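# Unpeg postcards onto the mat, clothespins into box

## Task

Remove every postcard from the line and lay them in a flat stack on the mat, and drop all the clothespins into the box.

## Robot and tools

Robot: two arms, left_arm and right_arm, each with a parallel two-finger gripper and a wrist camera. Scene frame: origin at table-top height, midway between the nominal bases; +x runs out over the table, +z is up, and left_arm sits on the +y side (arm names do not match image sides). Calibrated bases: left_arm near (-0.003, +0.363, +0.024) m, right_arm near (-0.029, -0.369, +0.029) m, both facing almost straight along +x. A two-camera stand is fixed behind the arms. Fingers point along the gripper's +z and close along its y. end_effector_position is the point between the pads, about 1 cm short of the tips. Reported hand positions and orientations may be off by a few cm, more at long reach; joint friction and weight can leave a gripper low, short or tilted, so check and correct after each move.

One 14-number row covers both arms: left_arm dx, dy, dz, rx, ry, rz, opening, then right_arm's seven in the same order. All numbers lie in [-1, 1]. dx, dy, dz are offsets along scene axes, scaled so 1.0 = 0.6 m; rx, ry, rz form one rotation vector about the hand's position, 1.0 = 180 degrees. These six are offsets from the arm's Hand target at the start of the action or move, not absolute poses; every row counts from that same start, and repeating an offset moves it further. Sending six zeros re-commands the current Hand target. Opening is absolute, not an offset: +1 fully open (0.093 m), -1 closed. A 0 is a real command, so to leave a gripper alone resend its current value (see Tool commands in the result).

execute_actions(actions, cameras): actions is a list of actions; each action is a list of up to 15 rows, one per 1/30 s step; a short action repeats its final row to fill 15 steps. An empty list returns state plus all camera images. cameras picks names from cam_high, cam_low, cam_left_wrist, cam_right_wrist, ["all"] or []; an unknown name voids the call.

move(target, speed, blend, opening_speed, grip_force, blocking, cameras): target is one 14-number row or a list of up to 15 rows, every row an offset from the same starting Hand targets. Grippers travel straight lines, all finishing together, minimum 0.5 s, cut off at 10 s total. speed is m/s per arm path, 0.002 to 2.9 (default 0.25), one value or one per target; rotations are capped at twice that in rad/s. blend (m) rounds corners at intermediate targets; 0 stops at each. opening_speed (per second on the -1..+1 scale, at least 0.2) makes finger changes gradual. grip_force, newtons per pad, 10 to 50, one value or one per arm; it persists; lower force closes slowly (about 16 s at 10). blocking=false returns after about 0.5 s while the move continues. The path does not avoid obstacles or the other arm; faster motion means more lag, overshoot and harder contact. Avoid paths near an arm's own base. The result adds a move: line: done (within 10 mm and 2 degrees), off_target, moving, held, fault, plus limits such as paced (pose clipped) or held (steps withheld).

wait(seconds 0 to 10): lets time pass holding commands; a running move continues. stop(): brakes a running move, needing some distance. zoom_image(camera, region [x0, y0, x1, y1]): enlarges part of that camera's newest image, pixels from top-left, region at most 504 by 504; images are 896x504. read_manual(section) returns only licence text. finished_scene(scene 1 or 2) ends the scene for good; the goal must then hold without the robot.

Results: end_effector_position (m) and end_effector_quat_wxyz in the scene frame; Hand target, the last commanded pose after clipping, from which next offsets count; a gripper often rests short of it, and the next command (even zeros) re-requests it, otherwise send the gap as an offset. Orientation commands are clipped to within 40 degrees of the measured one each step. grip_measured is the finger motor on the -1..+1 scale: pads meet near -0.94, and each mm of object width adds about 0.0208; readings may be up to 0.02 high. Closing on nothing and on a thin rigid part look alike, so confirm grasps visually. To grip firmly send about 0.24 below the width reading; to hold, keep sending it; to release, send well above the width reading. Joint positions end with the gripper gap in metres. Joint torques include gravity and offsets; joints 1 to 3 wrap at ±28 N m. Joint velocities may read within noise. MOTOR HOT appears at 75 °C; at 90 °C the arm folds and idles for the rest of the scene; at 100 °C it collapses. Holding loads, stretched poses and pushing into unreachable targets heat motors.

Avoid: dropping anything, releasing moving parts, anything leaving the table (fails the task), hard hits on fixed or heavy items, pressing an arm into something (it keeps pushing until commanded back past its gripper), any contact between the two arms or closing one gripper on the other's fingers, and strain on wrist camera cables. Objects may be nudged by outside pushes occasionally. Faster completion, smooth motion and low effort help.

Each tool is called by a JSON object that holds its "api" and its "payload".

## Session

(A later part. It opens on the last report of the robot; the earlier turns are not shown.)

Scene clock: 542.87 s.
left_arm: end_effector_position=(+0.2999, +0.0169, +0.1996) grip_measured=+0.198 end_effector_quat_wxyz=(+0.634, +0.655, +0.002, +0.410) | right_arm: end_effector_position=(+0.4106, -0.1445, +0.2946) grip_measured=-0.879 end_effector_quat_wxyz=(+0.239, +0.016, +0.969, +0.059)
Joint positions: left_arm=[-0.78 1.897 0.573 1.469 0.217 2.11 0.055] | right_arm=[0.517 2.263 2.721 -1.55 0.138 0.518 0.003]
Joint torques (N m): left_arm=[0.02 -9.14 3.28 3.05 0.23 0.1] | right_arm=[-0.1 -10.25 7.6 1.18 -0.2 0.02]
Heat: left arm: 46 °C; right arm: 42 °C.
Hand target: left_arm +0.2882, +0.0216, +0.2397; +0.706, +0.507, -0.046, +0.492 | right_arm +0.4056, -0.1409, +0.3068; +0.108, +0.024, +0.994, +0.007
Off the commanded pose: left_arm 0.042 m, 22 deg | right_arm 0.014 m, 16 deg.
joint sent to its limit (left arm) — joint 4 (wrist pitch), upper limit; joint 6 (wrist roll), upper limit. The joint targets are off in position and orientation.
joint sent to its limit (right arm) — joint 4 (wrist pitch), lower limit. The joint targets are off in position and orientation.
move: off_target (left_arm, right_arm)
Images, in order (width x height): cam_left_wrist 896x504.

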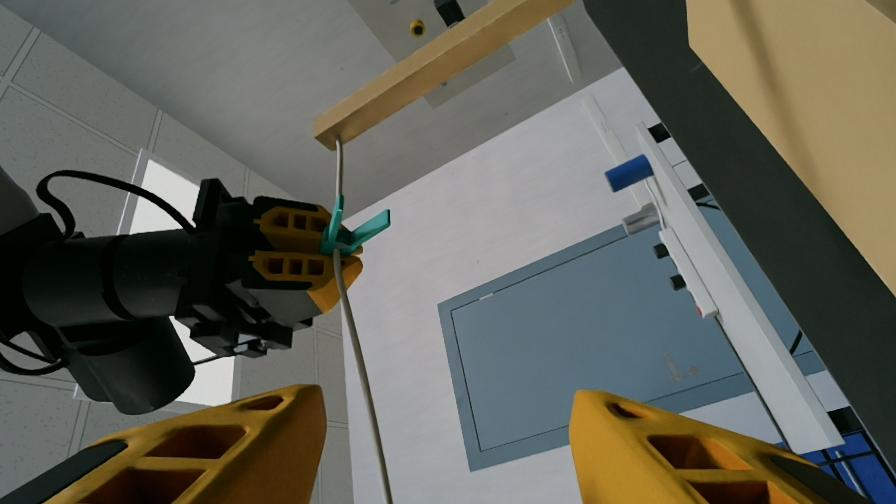

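{"api": "move", "payload": {"target": [0,0,0,0,0,0,0.2,-0.005,0,0.0,0,-0.5,0,-1], "speed": 0.3, "cameras": ["cam_left_wrist","cam_right_wrist","cam_low"]}}

{"api": "zoom_image", "payload": {"camera": "cam_low", "region": [130, 20, 430, 180]}}

Scene clock: 546.70 s.
left_arm: end_effector_position=(+0.2997, +0.0168, +0.1996) grip_measured=+0.198 end_effector_quat_wxyz=(+0.634, +0.655, +0.001, +0.410) | right_arm: end_effector_position=(+0.4070, -0.1445, +0.2924) grip_measured=-0.880 end_effector_quat_wxyz=(+0.761, +0.008, +0.649, +0.001)
Joint positions: left_arm=[-0.78 1.897 0.573 1.469 0.219 2.11 0.055] | right_arm=[0.697 1.787 0.91 1.086 0.699 -0.122 0.003]
Joint torques (N m): left_arm=[0.05 -9.17 3.29 3.05 0.24 0.11] | right_arm=[0.34 -7.28 4.82 2.61 -0.25 -0.11]
Heat: left arm: 47 °C; right arm: 43 °C.
Hand target: left_arm +0.2882, +0.0216, +0.2397; +0.706, +0.507, -0.046, +0.492 | right_arm +0.4026, -0.1409, +0.3068; +0.779, +0.012, +0.626, +0.022
Off the commanded pose: left_arm 0.042 m, 22 deg | right_arm 0.015 m, 4 deg.
joint sent to its limit (left arm) — joint 4 (wrist pitch), upper limit; joint 6 (wrist roll), upper limit. The joint targets are off in position and orientation.
move: off_target (left_arm, right_arm)
Images, in order (width x height): cam_low 896x504, cam_left_wrist 896x504, cam_right_wrist 896x504.

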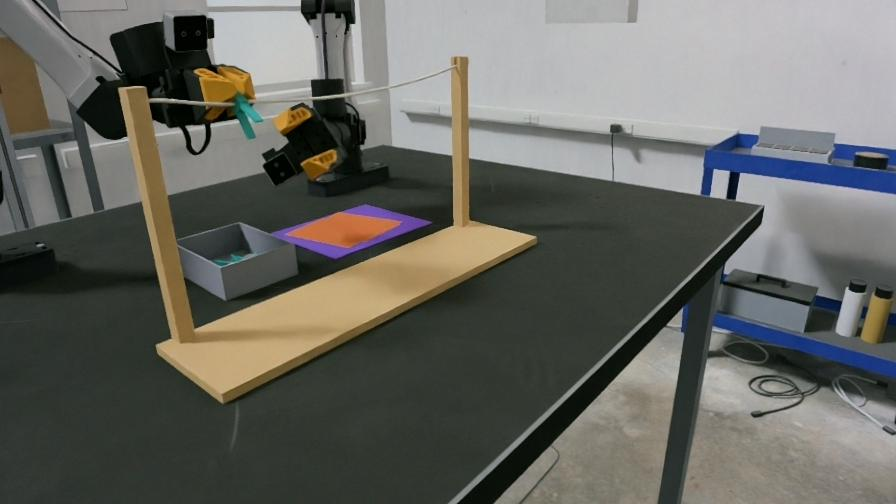

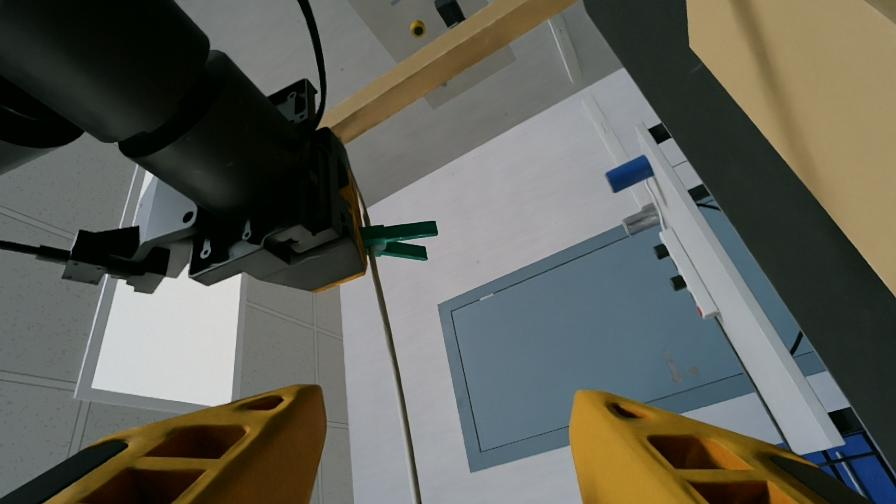

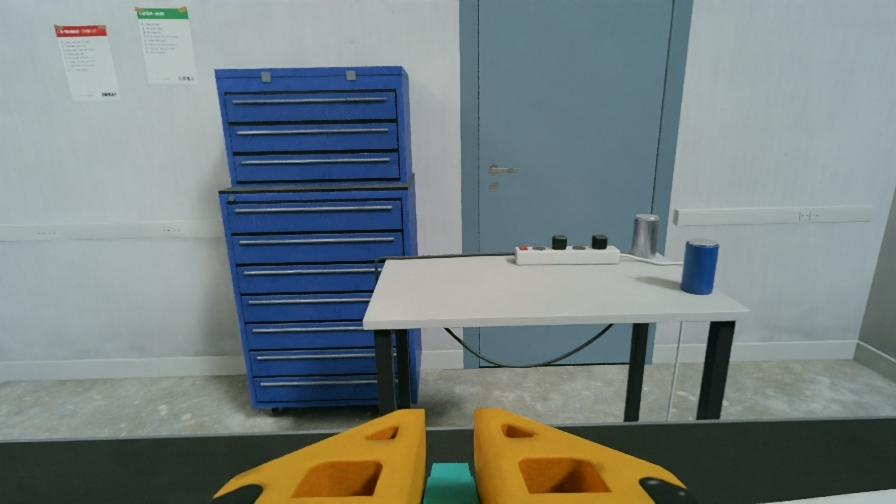

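Scaled by 1.680 from the camera's 896x504 image, which has a finer 1280x720 frame.

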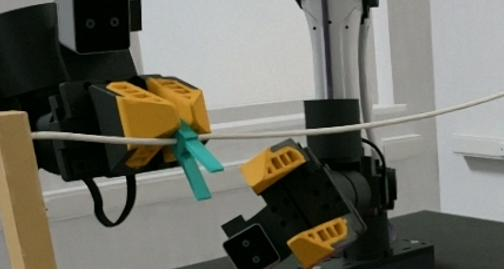

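{"api": "move", "payload": {"target": [0,0,0,0,0,0,0.2,0,0,0.0,0,0,0,-0.3], "opening_speed": 1}}

{"api": "wait", "payload": {"seconds": 2, "cameras": ["cam_left_wrist","cam_right_wrist","cam_low"]}}

{"api": "zoom_image", "payload": {"camera": "cam_low", "region": [130, 20, 430, 180]}}

Scene clock: 548.03 s.
left_arm: end_effector_position=(+0.2997, +0.0168, +0.1996) grip_measured=+0.198 end_effector_quat_wxyz=(+0.634, +0.655, +0.001, +0.410) | right_arm: end_effector_position=(+0.4069, -0.1446, +0.2930) grip_measured=-0.302 end_effector_quat_wxyz=(+0.762, +0.009, +0.648, +0.001)
Joint positions: left_arm=[-0.78 1.897 0.573 1.469 0.219 2.11 0.055] | right_arm=[0.697 1.787 0.91 1.089 0.699 -0.122 0.031]
Joint torques (N m): left_arm=[0.05 -9.17 3.23 3.05 0.22 0.1] | right_arm=[0.34 -7.23 4.85 2.58 -0.24 -0.11]
Heat: left arm: 47 °C; right arm: 43 °C.
Hand target: left_arm +0.2882, +0.0216, +0.2397; +0.706, +0.507, -0.046, +0.492 | right_arm +0.4026, -0.1409, +0.3068; +0.779, +0.012, +0.626, +0.022
Off the commanded pose: left_arm 0.042 m, 22 deg | right_arm 0.015 m, 4 deg.
joint sent to its limit (left arm) — joint 4 (wrist pitch), upper limit; joint 6 (wrist roll), upper limit. The joint targets are off in position and orientation.
move: off_target (left_arm, right_arm)

Scene clock: 550.03 s.
left_arm: end_effector_position=(+0.2997, +0.0168, +0.1996) grip_measured=+0.198 end_effector_quat_wxyz=(+0.634, +0.655, +0.001, +0.410) | right_arm: end_effector_position=(+0.4069, -0.1446, +0.2930) grip_measured=-0.302 end_effector_quat_wxyz=(+0.762, +0.009, +0.648, +0.001)
Joint positions: left_arm=[-0.78 1.897 0.573 1.469 0.219 2.11 0.055] | right_arm=[0.697 1.787 0.91 1.089 0.699 -0.122 0.031]
Joint torques (N m): left_arm=[0.12 -9.17 3.26 3.06 0.22 0.1] | right_arm=[0.34 -7.24 4.82 2.57 -0.24 -0.11]
Heat: left arm: 48 °C; right arm: 43 °C.
Hand target: left_arm +0.2882, +0.0216, +0.2397; +0.706, +0.507, -0.046, +0.492 | right_arm +0.4026, -0.1409, +0.3068; +0.779, +0.012, +0.626, +0.022
Tool commands: left_gripper/opening=+0.2 right_gripper/opening=-0.3
Off the commanded pose: left_arm 0.042 m, 22 deg | right_arm 0.015 m, 4 deg.
wait: 2.00 s; at rest by 0.17 s
Images, in order (width x height): cam_low 896x504, cam_left_wrist 896x504, cam_right_wrist 896x504.

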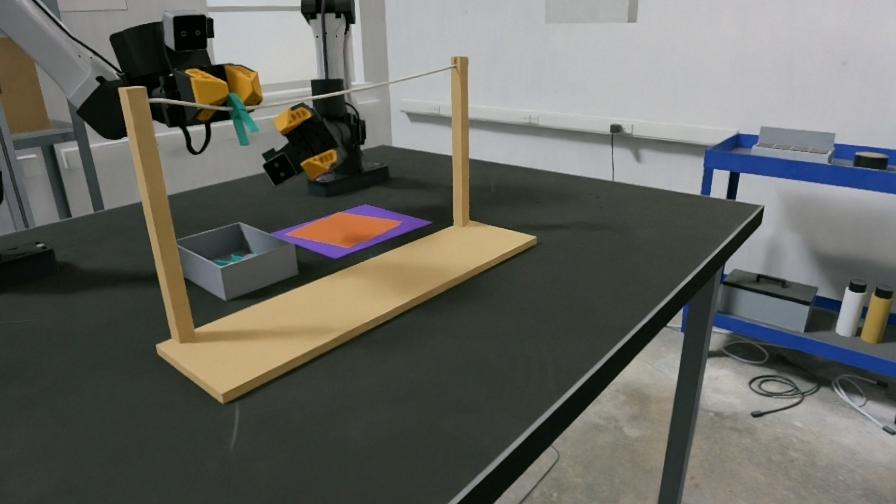

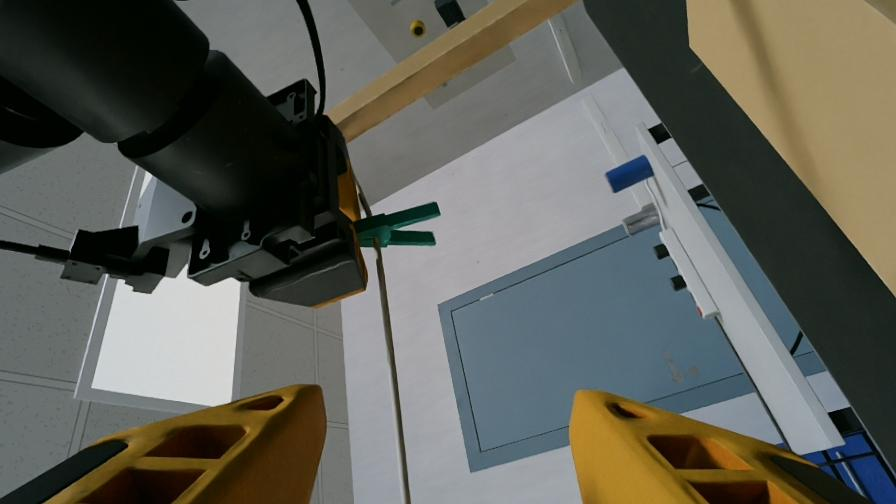

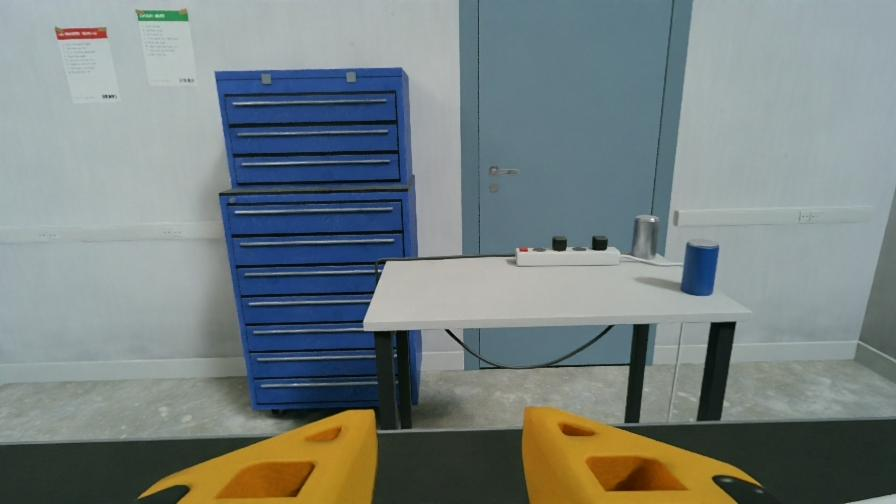

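Scaled by 1.680 from the camera's 896x504 image, which has a finer 1280x720 frame.

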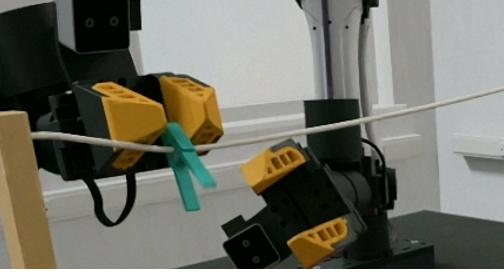

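{"api": "move", "payload": {"target": [0,0,0,0,0,0,0.2,0,0,-0.004,0,-0.15,0,-0.3], "speed": 0.1}}

{"api": "wait", "payload": {"seconds": 1.5, "cameras": ["cam_left_wrist","cam_right_wrist","cam_low"]}}

{"api": "zoom_image", "payload": {"camera": "cam_low", "region": [130, 20, 430, 180]}}

Scene clock: 553.43 s.
left_arm: end_effector_position=(+0.2997, +0.0168, +0.1996) grip_measured=+0.198 end_effector_quat_wxyz=(+0.634, +0.655, +0.001, +0.410) | right_arm: end_effector_position=(+0.4078, -0.1361, +0.2874) grip_measured=-0.302 end_effector_quat_wxyz=(+0.820, -0.021, +0.571, +0.018)
Joint positions: left_arm=[-0.78 1.897 0.573 1.469 0.219 2.11 0.055] | right_arm=[0.674 1.965 0.885 1.504 0.574 -0.255 0.031]
Joint torques (N m): left_arm=[0.03 -9.22 3.26 3.05 0.23 0.1] | right_arm=[-0.31 -8.54 3.85 2.45 -0.4 -0.06]
Heat: left arm: 48 °C; right arm: 44 °C.
Hand target: left_arm +0.2882, +0.0216, +0.2397; +0.706, +0.507, -0.046, +0.492 | right_arm +0.4026, -0.1409, +0.3044; +0.904, +0.007, +0.427, +0.024
Off the commanded pose: left_arm 0.042 m, 22 deg | right_arm 0.018 m, 19 deg.
joint sent to its limit (left arm) — joint 4 (wrist pitch), upper limit; joint 6 (wrist roll), upper limit. The joint targets are off in position and orientation.
joint sent to its limit (right arm) — joint 4 (wrist pitch), upper limit. The joint targets are off in position and orientation.
move: off_target (left_arm, right_arm)

Scene clock: 554.93 s.
left_arm: end_effector_position=(+0.2997, +0.0168, +0.1996) grip_measured=+0.198 end_effector_quat_wxyz=(+0.634, +0.655, +0.001, +0.410) | right_arm: end_effector_position=(+0.4078, -0.1361, +0.2874) grip_measured=-0.302 end_effector_quat_wxyz=(+0.820, -0.021, +0.571, +0.018)
Joint positions: left_arm=[-0.78 1.897 0.573 1.469 0.219 2.11 0.055] | right_arm=[0.674 1.965 0.885 1.504 0.574 -0.255 0.031]
Joint torques (N m): left_arm=[0.09 -9.11 3.29 3.05 0.22 0.11] | right_arm=[-0.29 -8.57 3.86 2.44 -0.39 -0.04]
Heat: left arm: 49 °C; right arm: 44 °C.
Hand target: left_arm +0.2882, +0.0216, +0.2397; +0.706, +0.507, -0.046, +0.492 | right_arm +0.4026, -0.1409, +0.3044; +0.904, +0.007, +0.427, +0.024
Tool commands: left_gripper/opening=+0.2 right_gripper/opening=-0.3
Off the commanded pose: left_arm 0.042 m, 22 deg | right_arm 0.018 m, 19 deg.
wait: 1.50 s; at rest by 0.17 s
Images, in order (width x height): cam_low 896x504, cam_left_wrist 896x504, cam_right_wrist 896x504.

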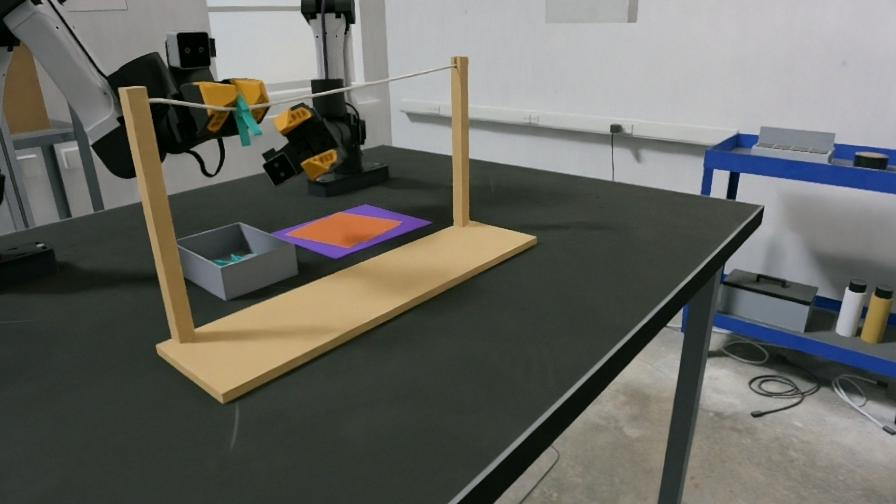

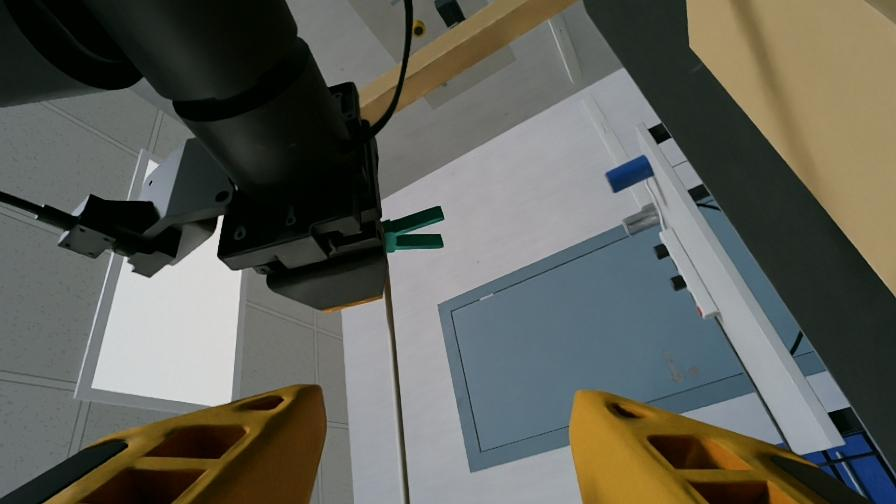

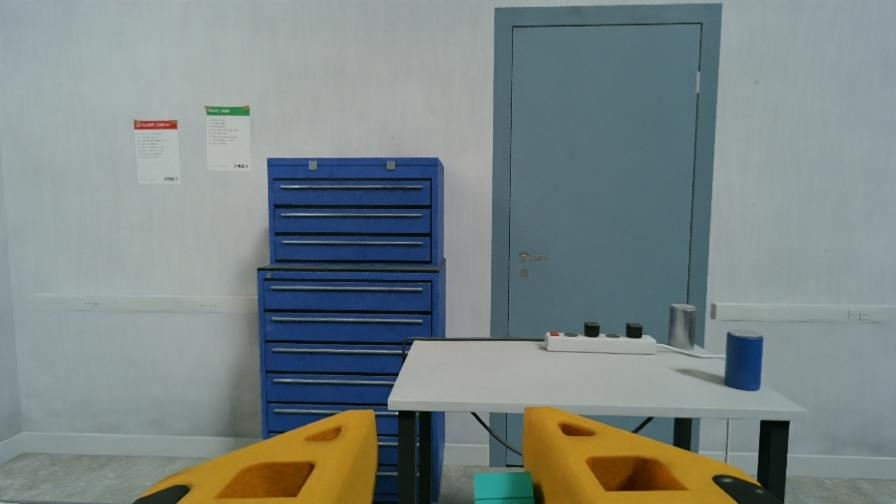

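Scaled by 1.680 from the camera's 896x504 image, which has a finer 1280x720 frame.

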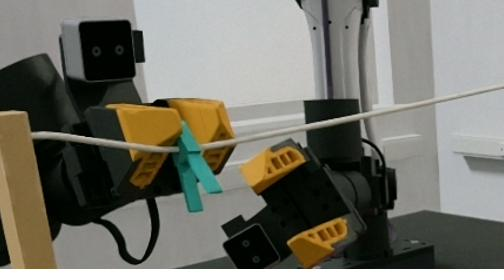

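{"api": "move", "payload": {"target": [0,0,0,0,0,0,0.2,0,-0.013,0.0,0,0,0,-0.3], "speed": 0.05, "cameras": ["cam_right_wrist","cam_low"]}}

{"api": "zoom_image", "payload": {"camera": "cam_low", "region": [130, 20, 430, 180]}}

Scene clock: 558.37 s.
left_arm: end_effector_position=(+0.2997, +0.0168, +0.1996) grip_measured=+0.198 end_effector_quat_wxyz=(+0.634, +0.655, +0.001, +0.410) | right_arm: end_effector_position=(+0.4084, -0.1380, +0.2829) grip_measured=-0.302 end_effector_quat_wxyz=(+0.819, -0.032, +0.573, +0.019)
Joint positions: left_arm=[-0.78 1.897 0.573 1.469 0.219 2.11 0.055] | right_arm=[0.661 1.965 0.868 1.508 0.545 -0.255 0.031]
Joint torques (N m): left_arm=[0.09 -9.14 3.32 3.05 0.23 0.09] | right_arm=[-0.62 -9.78 3.48 2.45 -0.24 0.01]
Heat: left arm: 49 °C; right arm: 45 °C.
Hand target: left_arm +0.2882, +0.0216, +0.2397; +0.706, +0.507, -0.046, +0.492 | right_arm +0.4026, -0.1487, +0.3044; +0.904, +0.007, +0.427, +0.024
Off the commanded pose: left_arm 0.042 m, 22 deg | right_arm 0.025 m, 20 deg.
joint sent to its limit (left arm) — joint 4 (wrist pitch), upper limit; joint 6 (wrist roll), upper limit. The joint targets are off in position and orientation.
joint sent to its limit (right arm) — joint 4 (wrist pitch), upper limit. The joint targets are off in position and orientation.
move: off_target (left_arm, right_arm)
Images, in order (width x height): cam_low 896x504, cam_right_wrist 896x504.

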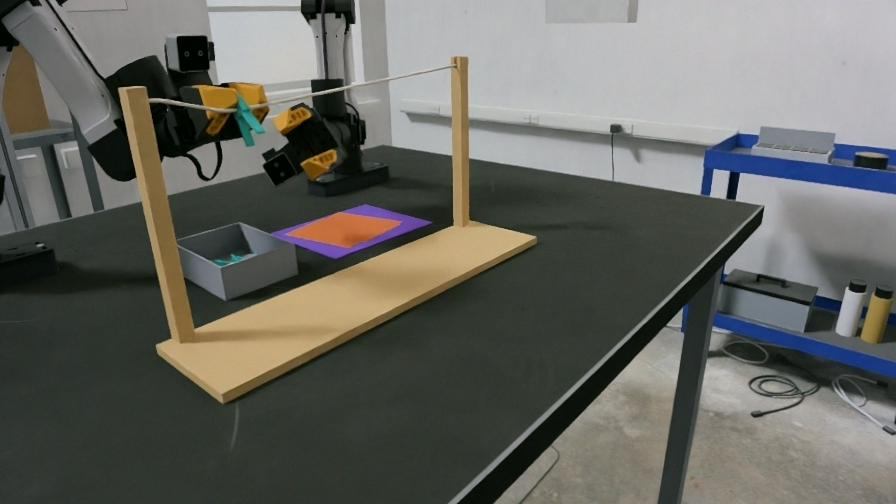

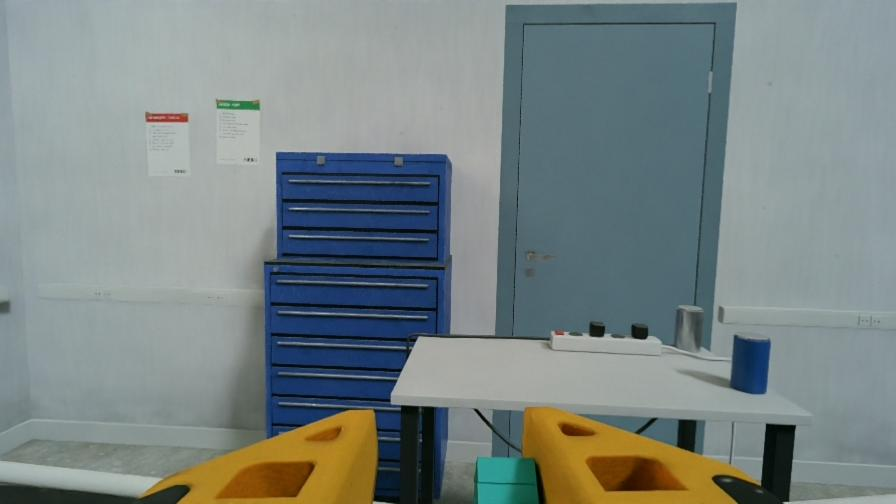

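Scaled by 1.680 from the camera's 896x504 image, which has a finer 1280x720 frame.

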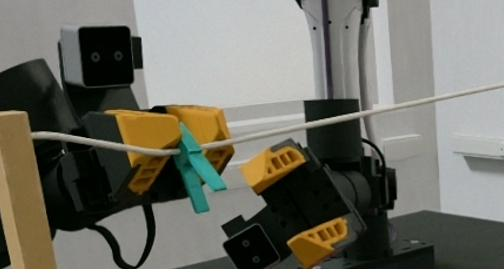

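{"api": "move", "payload": {"target": [[0,0,0,0,0,0,0.2,0,0,0.025,0,0,0,0.0],[0,0,0,0,0,0,0.2,0,-0.012,0.025,0,0,0,0.0]], "speed": 0.08}}

{"api": "wait", "payload": {"seconds": 1.5, "cameras": ["cam_right_wrist","cam_low"]}}

{"api": "zoom_image", "payload": {"camera": "cam_low", "region": [130, 20, 430, 180]}}

Scene clock: 562.50 s.
left_arm: end_effector_position=(+0.2997, +0.0168, +0.1996) grip_measured=+0.198 end_effector_quat_wxyz=(+0.634, +0.655, +0.001, +0.410) | right_arm: end_effector_position=(+0.4107, -0.1441, +0.2892) grip_measured=-0.002 end_effector_quat_wxyz=(+0.823, -0.033, +0.567, +0.017)
Joint positions: left_arm=[-0.78 1.897 0.573 1.469 0.219 2.11 0.055] | right_arm=[0.643 1.953 0.868 1.508 0.526 -0.26 0.045]
Joint torques (N m): left_arm=[-0.02 -9.2 3.22 3.06 0.23 0.11] | right_arm=[-0.55 -10.88 3.89 2.44 -0.31 -0.01]
Heat: left arm: 50 °C; right arm: 46 °C.
Hand target: left_arm +0.2882, +0.0216, +0.2397; +0.706, +0.507, -0.046, +0.492 | right_arm +0.4026, -0.1559, +0.3194; +0.904, +0.007, +0.427, +0.024
Off the commanded pose: left_arm 0.042 m, 22 deg | right_arm 0.033 m, 19 deg.
joint sent to its limit (left arm) — joint 4 (wrist pitch), upper limit; joint 6 (wrist roll), upper limit. The joint targets are off in position and orientation.
joint sent to its limit (right arm) — joint 4 (wrist pitch), upper limit. The joint targets are off in position and orientation.
move: off_target (left_arm, right_arm)

Scene clock: 564.00 s.
left_arm: end_effector_position=(+0.2997, +0.0168, +0.1996) grip_measured=+0.198 end_effector_quat_wxyz=(+0.634, +0.655, +0.001, +0.410) | right_arm: end_effector_position=(+0.4107, -0.1441, +0.2892) grip_measured=-0.002 end_effector_quat_wxyz=(+0.823, -0.033, +0.567, +0.017)
Joint positions: left_arm=[-0.78 1.897 0.573 1.469 0.219 2.11 0.055] | right_arm=[0.643 1.953 0.868 1.508 0.526 -0.26 0.045]
Joint torques (N m): left_arm=[0.08 -9.21 3.3 3.05 0.23 0.11] | right_arm=[-0.55 -10.88 3.95 2.42 -0.29 0.01]
Heat: left arm: 50 °C; right arm: 46 °C.
Hand target: left_arm +0.2882, +0.0216, +0.2397; +0.706, +0.507, -0.046, +0.492 | right_arm +0.4026, -0.1559, +0.3194; +0.904, +0.007, +0.427, +0.024
Tool commands: left_gripper/opening=+0.2 right_gripper/opening=+0.0
Off the commanded pose: left_arm 0.042 m, 22 deg | right_arm 0.033 m, 19 deg.
wait: 1.50 s; at rest by 0.17 s
Images, in order (width x height): cam_low 896x504, cam_right_wrist 896x504.

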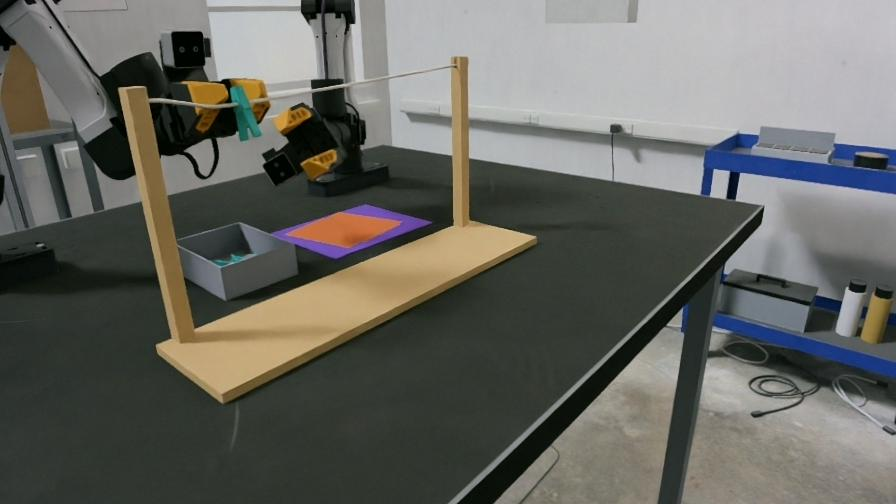

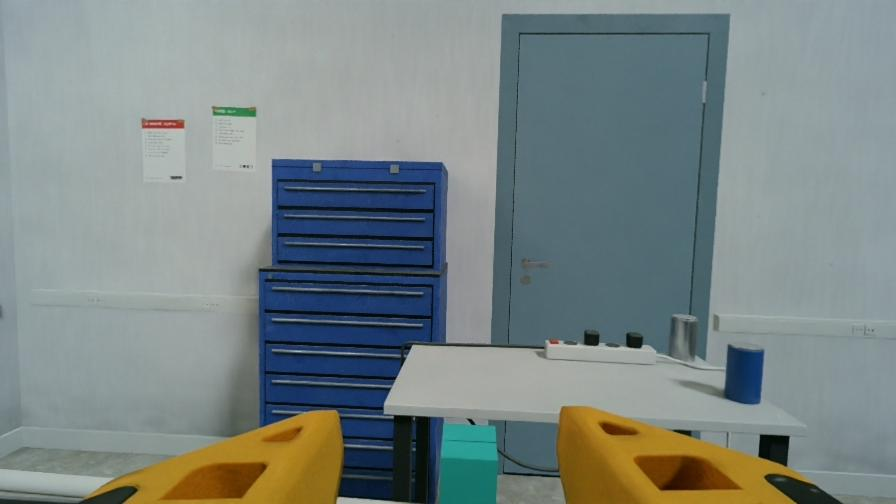

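Scaled by 1.680 from the camera's 896x504 image, which has a finer 1280x720 frame.

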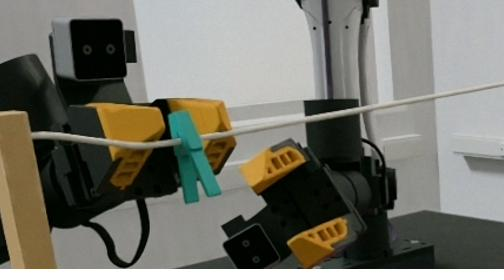

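{"api": "move", "payload": {"target": [0,0,0,0,0,0,0.2,0,-0.003,0,0,0,0,-1], "cameras": ["cam_right_wrist","cam_low"]}}

{"api": "zoom_image", "payload": {"camera": "cam_low", "region": [130, 20, 430, 180]}}

Scene clock: 565.23 s.
left_arm: end_effector_position=(+0.2997, +0.0168, +0.1996) grip_measured=+0.198 end_effector_quat_wxyz=(+0.634, +0.655, +0.001, +0.410) | right_arm: end_effector_position=(+0.4117, -0.1456, +0.2893) grip_measured=-0.932 end_effector_quat_wxyz=(+0.823, -0.033, +0.567, +0.015)
Joint positions: left_arm=[-0.78 1.897 0.573 1.469 0.219 2.11 0.055] | right_arm=[0.638 1.953 0.868 1.508 0.523 -0.261 0]
Joint torques (N m): left_arm=[0.01 -9.2 3.28 3.06 0.23 0.1] | right_arm=[-0.54 -11.06 3.59 2.43 -0.28 0.02]
Heat: left arm: 50 °C; right arm: 46 °C.
Hand target: left_arm +0.2882, +0.0216, +0.2397; +0.706, +0.507, -0.046, +0.492 | right_arm +0.4026, -0.1577, +0.3194; +0.904, +0.007, +0.427, +0.024
Off the commanded pose: left_arm 0.042 m, 22 deg | right_arm 0.034 m, 19 deg.
joint sent to its limit (left arm) — joint 4 (wrist pitch), upper limit; joint 6 (wrist roll), upper limit. The joint targets are off in position and orientation.
joint sent to its limit (right arm) — joint 4 (wrist pitch), upper limit. The joint targets are off in position and orientation.
move: off_target (left_arm, right_arm)
Images, in order (width x height): cam_low 896x504, cam_right_wrist 896x504.

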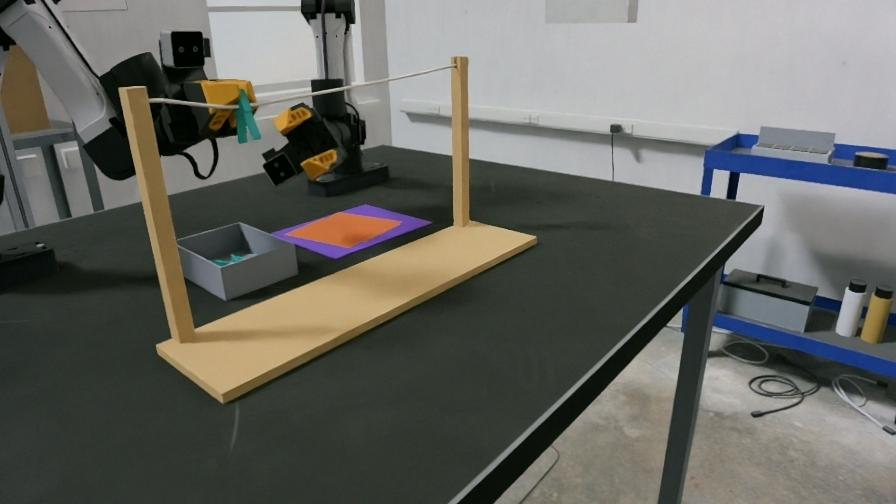

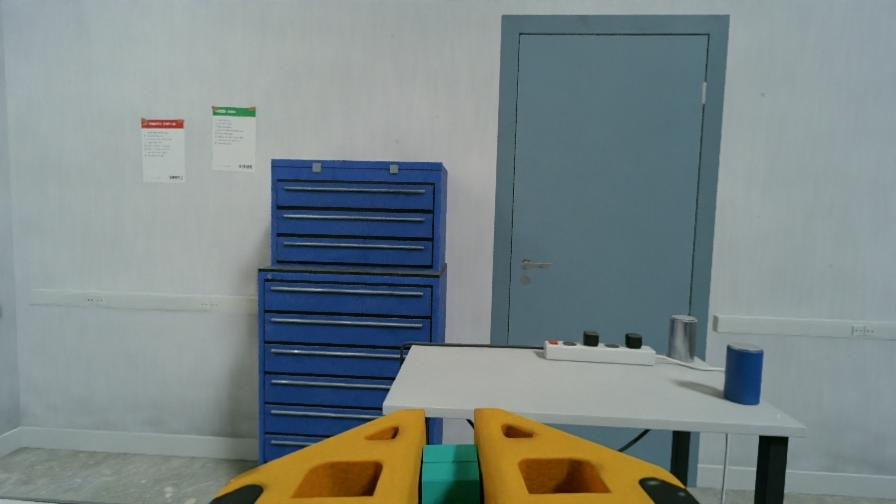

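Scaled by 1.680 from the camera's 896x504 image, which has a finer 1280x720 frame.

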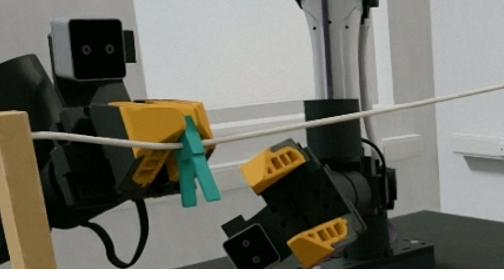

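{"api": "move", "payload": {"target": [0,0,0,0,0,0,0.2,0.005,0.024,-0.018,0,0.65,0,-1], "speed": 0.3, "cameras": ["all"]}}

{"api": "zoom_image", "payload": {"camera": "cam_low", "region": [130, 20, 430, 180]}}

Scene clock: 569.53 s.
left_arm: end_effector_position=(+0.2997, +0.0168, +0.1996) grip_measured=+0.198 end_effector_quat_wxyz=(+0.634, +0.655, +0.001, +0.410) | right_arm: end_effector_position=(+0.4101, -0.1439, +0.2969) grip_measured=-0.932 end_effector_quat_wxyz=(+0.240, +0.011, +0.968, +0.064)
Joint positions: left_arm=[-0.78 1.897 0.573 1.469 0.219 2.11 0.055] | right_arm=[0.516 2.257 2.718 -1.545 0.129 0.509 0]
Joint torques (N m): left_arm=[0.05 -9.14 3.26 3.05 0.22 0.09] | right_arm=[-0.31 -10.19 7.68 1.15 -0.12 0.15]
Heat: left arm: 51 °C; right arm: 45 °C.
Hand target: left_arm +0.2882, +0.0216, +0.2397; +0.706, +0.507, -0.046, +0.492 | right_arm +0.4056, -0.1433, +0.3086; +0.108, +0.024, +0.994, +0.007
Off the commanded pose: left_arm 0.042 m, 22 deg | right_arm 0.013 m, 17 deg.
joint sent to its limit (left arm) — joint 4 (wrist pitch), upper limit; joint 6 (wrist roll), upper limit. The joint targets are off in position and orientation.
joint sent to its limit (right arm) — joint 4 (wrist pitch), lower limit. The joint targets are off in position and orientation.
move: off_target (left_arm, right_arm)

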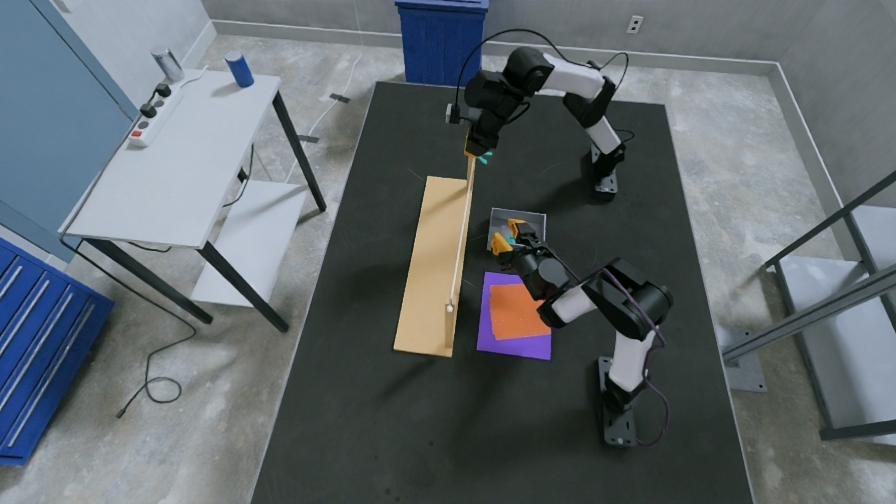

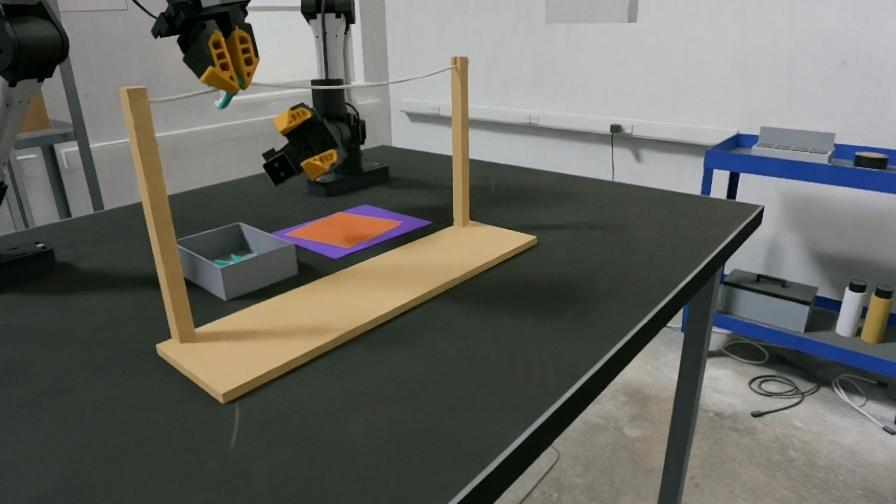

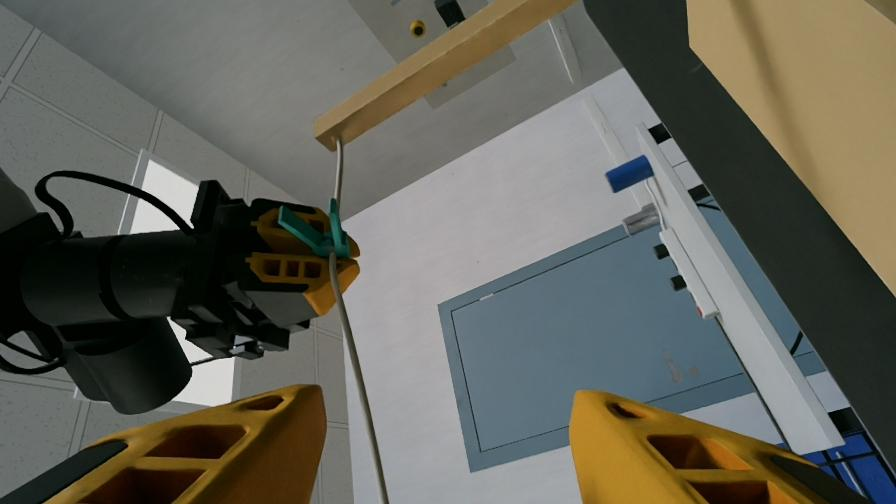

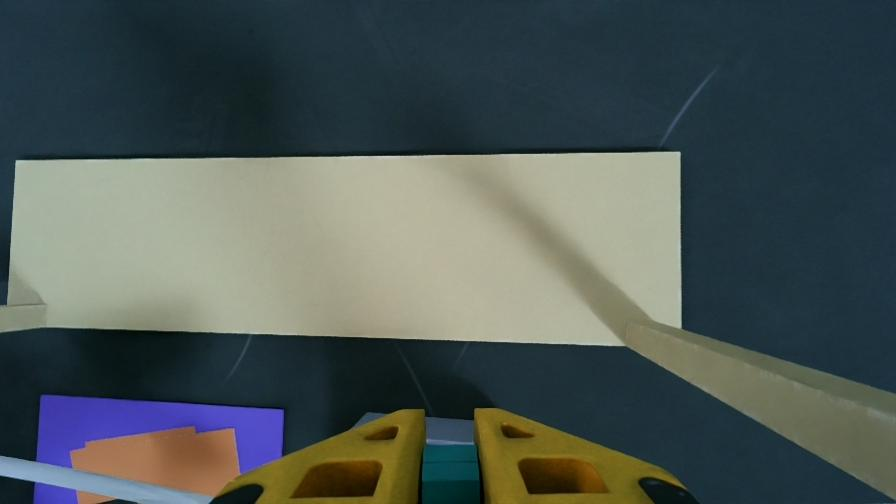

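Scaled by 1.680 from the camera's 896x504 image, which has a finer 1280x720 frame.

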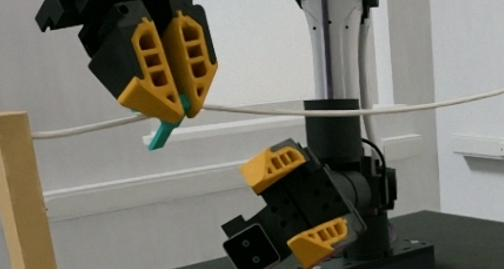

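{"api": "move", "payload": {"target": [0.067,-0.19,0.053,-0.015,0.099,0.0195,0.2,0,0,0,0,0,0,-1], "speed": 0.15, "cameras": ["cam_left_wrist","cam_low"]}}

Scene clock: 571.70 s.
left_arm: end_effector_position=(+0.3226, -0.0861, +0.2679) grip_measured=+0.198 end_effector_quat_wxyz=(+0.696, +0.562, +0.084, +0.440) | right_arm: end_effector_position=(+0.4101, -0.1439, +0.2969) grip_measured=-0.932 end_effector_quat_wxyz=(+0.240, +0.011, +0.968, +0.064)
Joint positions: left_arm=[-0.984 2.108 1.058 1.415 -0.111 2.029 0.055] | right_arm=[0.516 2.257 2.718 -1.545 0.129 0.509 0]
Joint torques (N m): left_arm=[-0.61 -7.8 8.17 1.57 -0.05 -0.24] | right_arm=[-0.32 -10.14 7.61 1.14 -0.13 0.13]
Heat: left arm: 51 °C; right arm: 44 °C.
Hand target: left_arm +0.3284, -0.0924, +0.2715; +0.701, +0.562, +0.091, +0.430 | right_arm +0.4056, -0.1433, +0.3086; +0.108, +0.024, +0.994, +0.007
Off the commanded pose: left_arm 0.009 m, 2 deg | right_arm 0.013 m, 17 deg.
joint sent to its limit (right arm) — joint 4 (wrist pitch), lower limit. The joint targets are off in position and orientation.
move: off_target (right_arm)
Images, in order (width x height): cam_low 896x504, cam_left_wrist 896x504.

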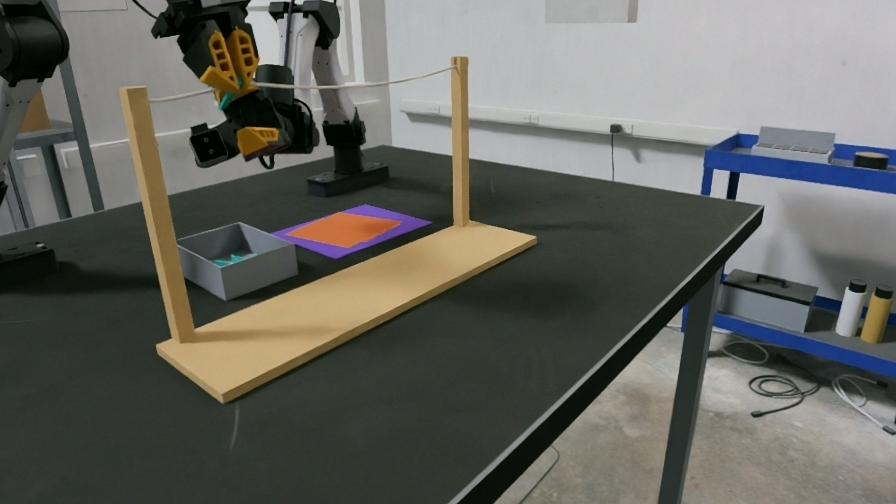

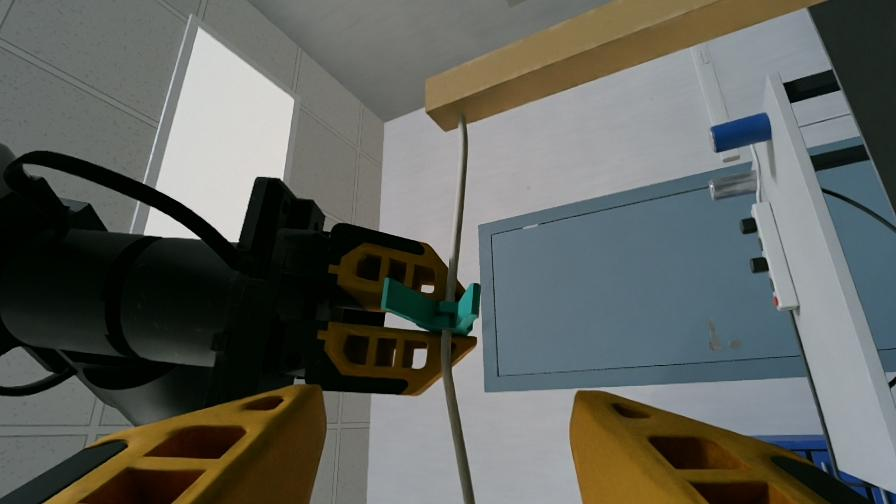

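{"api": "move", "payload": {"target": [0.03,-0.041,0.025,0,0,0,0.2,0,0,0,0,0,0,-1], "speed": 0.08, "cameras": ["cam_left_wrist","cam_low"]}}

Scene clock: 573.40 s.
left_arm: end_effector_position=(+0.3391, -0.1105, +0.2832) grip_measured=+0.198 end_effector_quat_wxyz=(+0.697, +0.559, +0.084, +0.440) | right_arm: end_effector_position=(+0.4101, -0.1439, +0.2969) grip_measured=-0.932 end_effector_quat_wxyz=(+0.240, +0.011, +0.968, +0.064)
Joint positions: left_arm=[-0.984 2.156 1.217 1.309 -0.111 2.027 0.055] | right_arm=[0.516 2.257 2.718 -1.545 0.129 0.509 0]
Joint torques (N m): left_arm=[-0.35 -8.44 8.99 1.48 -0.04 -0.25] | right_arm=[-0.32 -10.19 7.61 1.15 -0.13 0.15]
Heat: left arm: 50 °C; right arm: 44 °C.
Hand target: left_arm +0.3464, -0.1170, +0.2865; +0.701, +0.562, +0.091, +0.430 | right_arm +0.4056, -0.1433, +0.3086; +0.108, +0.024, +0.994, +0.007
Off the commanded pose: left_arm 0.010 m, 1 deg | right_arm 0.013 m, 17 deg.
joint sent to its limit (right arm) — joint 4 (wrist pitch), lower limit. The joint targets are off in position and orientation.
move: off_target (right_arm)
Images, in order (width x height): cam_low 896x504, cam_left_wrist 896x504.

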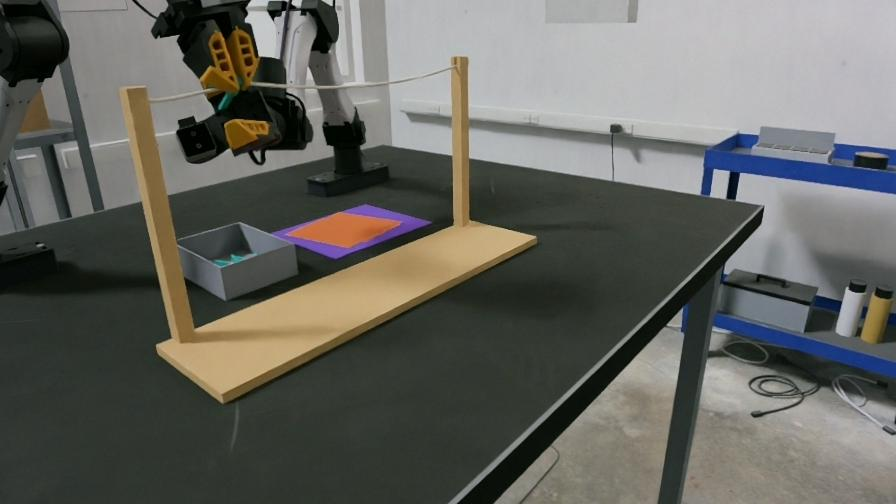

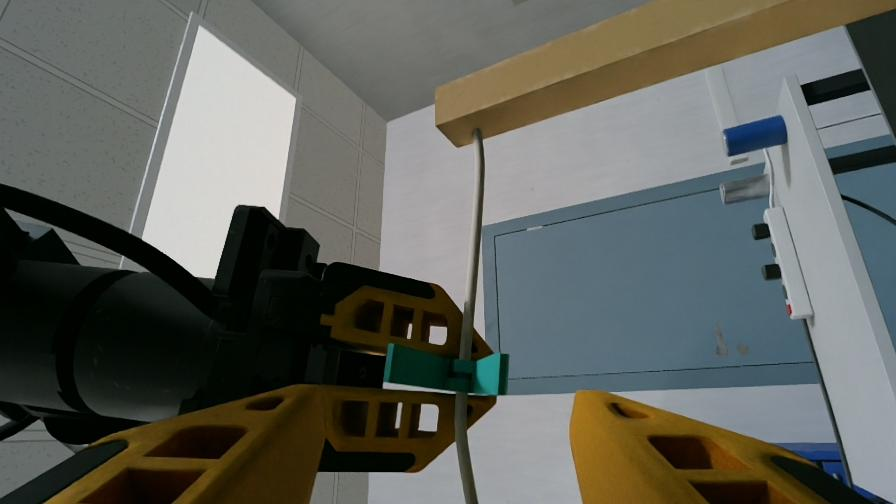

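{"api": "move", "payload": {"target": [0.038,-0.035,0.021,0,0,0,0.2,0,0,0,0,0,0,-1], "speed": 0.06, "cameras": ["cam_left_wrist","cam_low"]}}

Scene clock: 575.07 s.
left_arm: end_effector_position=(+0.3639, -0.1304, +0.2969) grip_measured=+0.198 end_effector_quat_wxyz=(+0.696, +0.557, +0.090, +0.443) | right_arm: end_effector_position=(+0.4101, -0.1439, +0.2969) grip_measured=-0.932 end_effector_quat_wxyz=(+0.240, +0.011, +0.968, +0.064)
Joint positions: left_arm=[-0.969 2.22 1.395 1.199 -0.111 2.021 0.055] | right_arm=[0.516 2.257 2.718 -1.545 0.129 0.509 0]
Joint torques (N m): left_arm=[0.23 -9.09 9.37 1.48 0.12 -0.24] | right_arm=[-0.31 -10.18 7.64 1.14 -0.13 0.15]
Heat: left arm: 50 °C; right arm: 44 °C.
Hand target: left_arm +0.3692, -0.1380, +0.2991; +0.701, +0.562, +0.091, +0.430 | right_arm +0.4056, -0.1433, +0.3086; +0.108, +0.024, +0.994, +0.007
Off the commanded pose: left_arm 0.010 m, 2 deg | right_arm 0.013 m, 17 deg.
joint sent to its limit (right arm) — joint 4 (wrist pitch), lower limit. The joint targets are off in position and orientation.
move: off_target (right_arm)
Images, in order (width x height): cam_low 896x504, cam_left_wrist 896x504.

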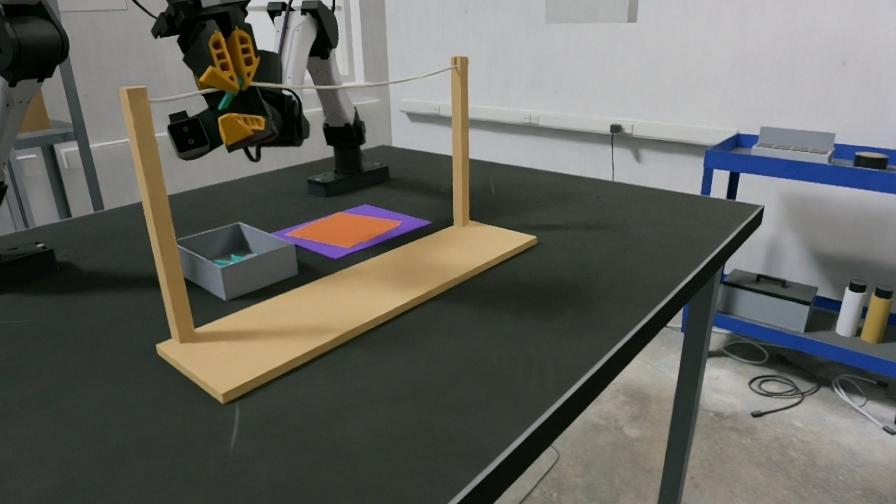

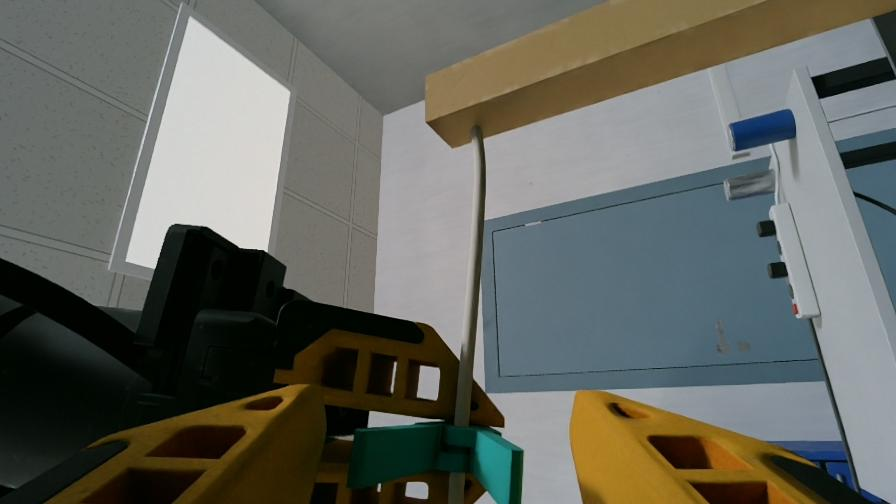

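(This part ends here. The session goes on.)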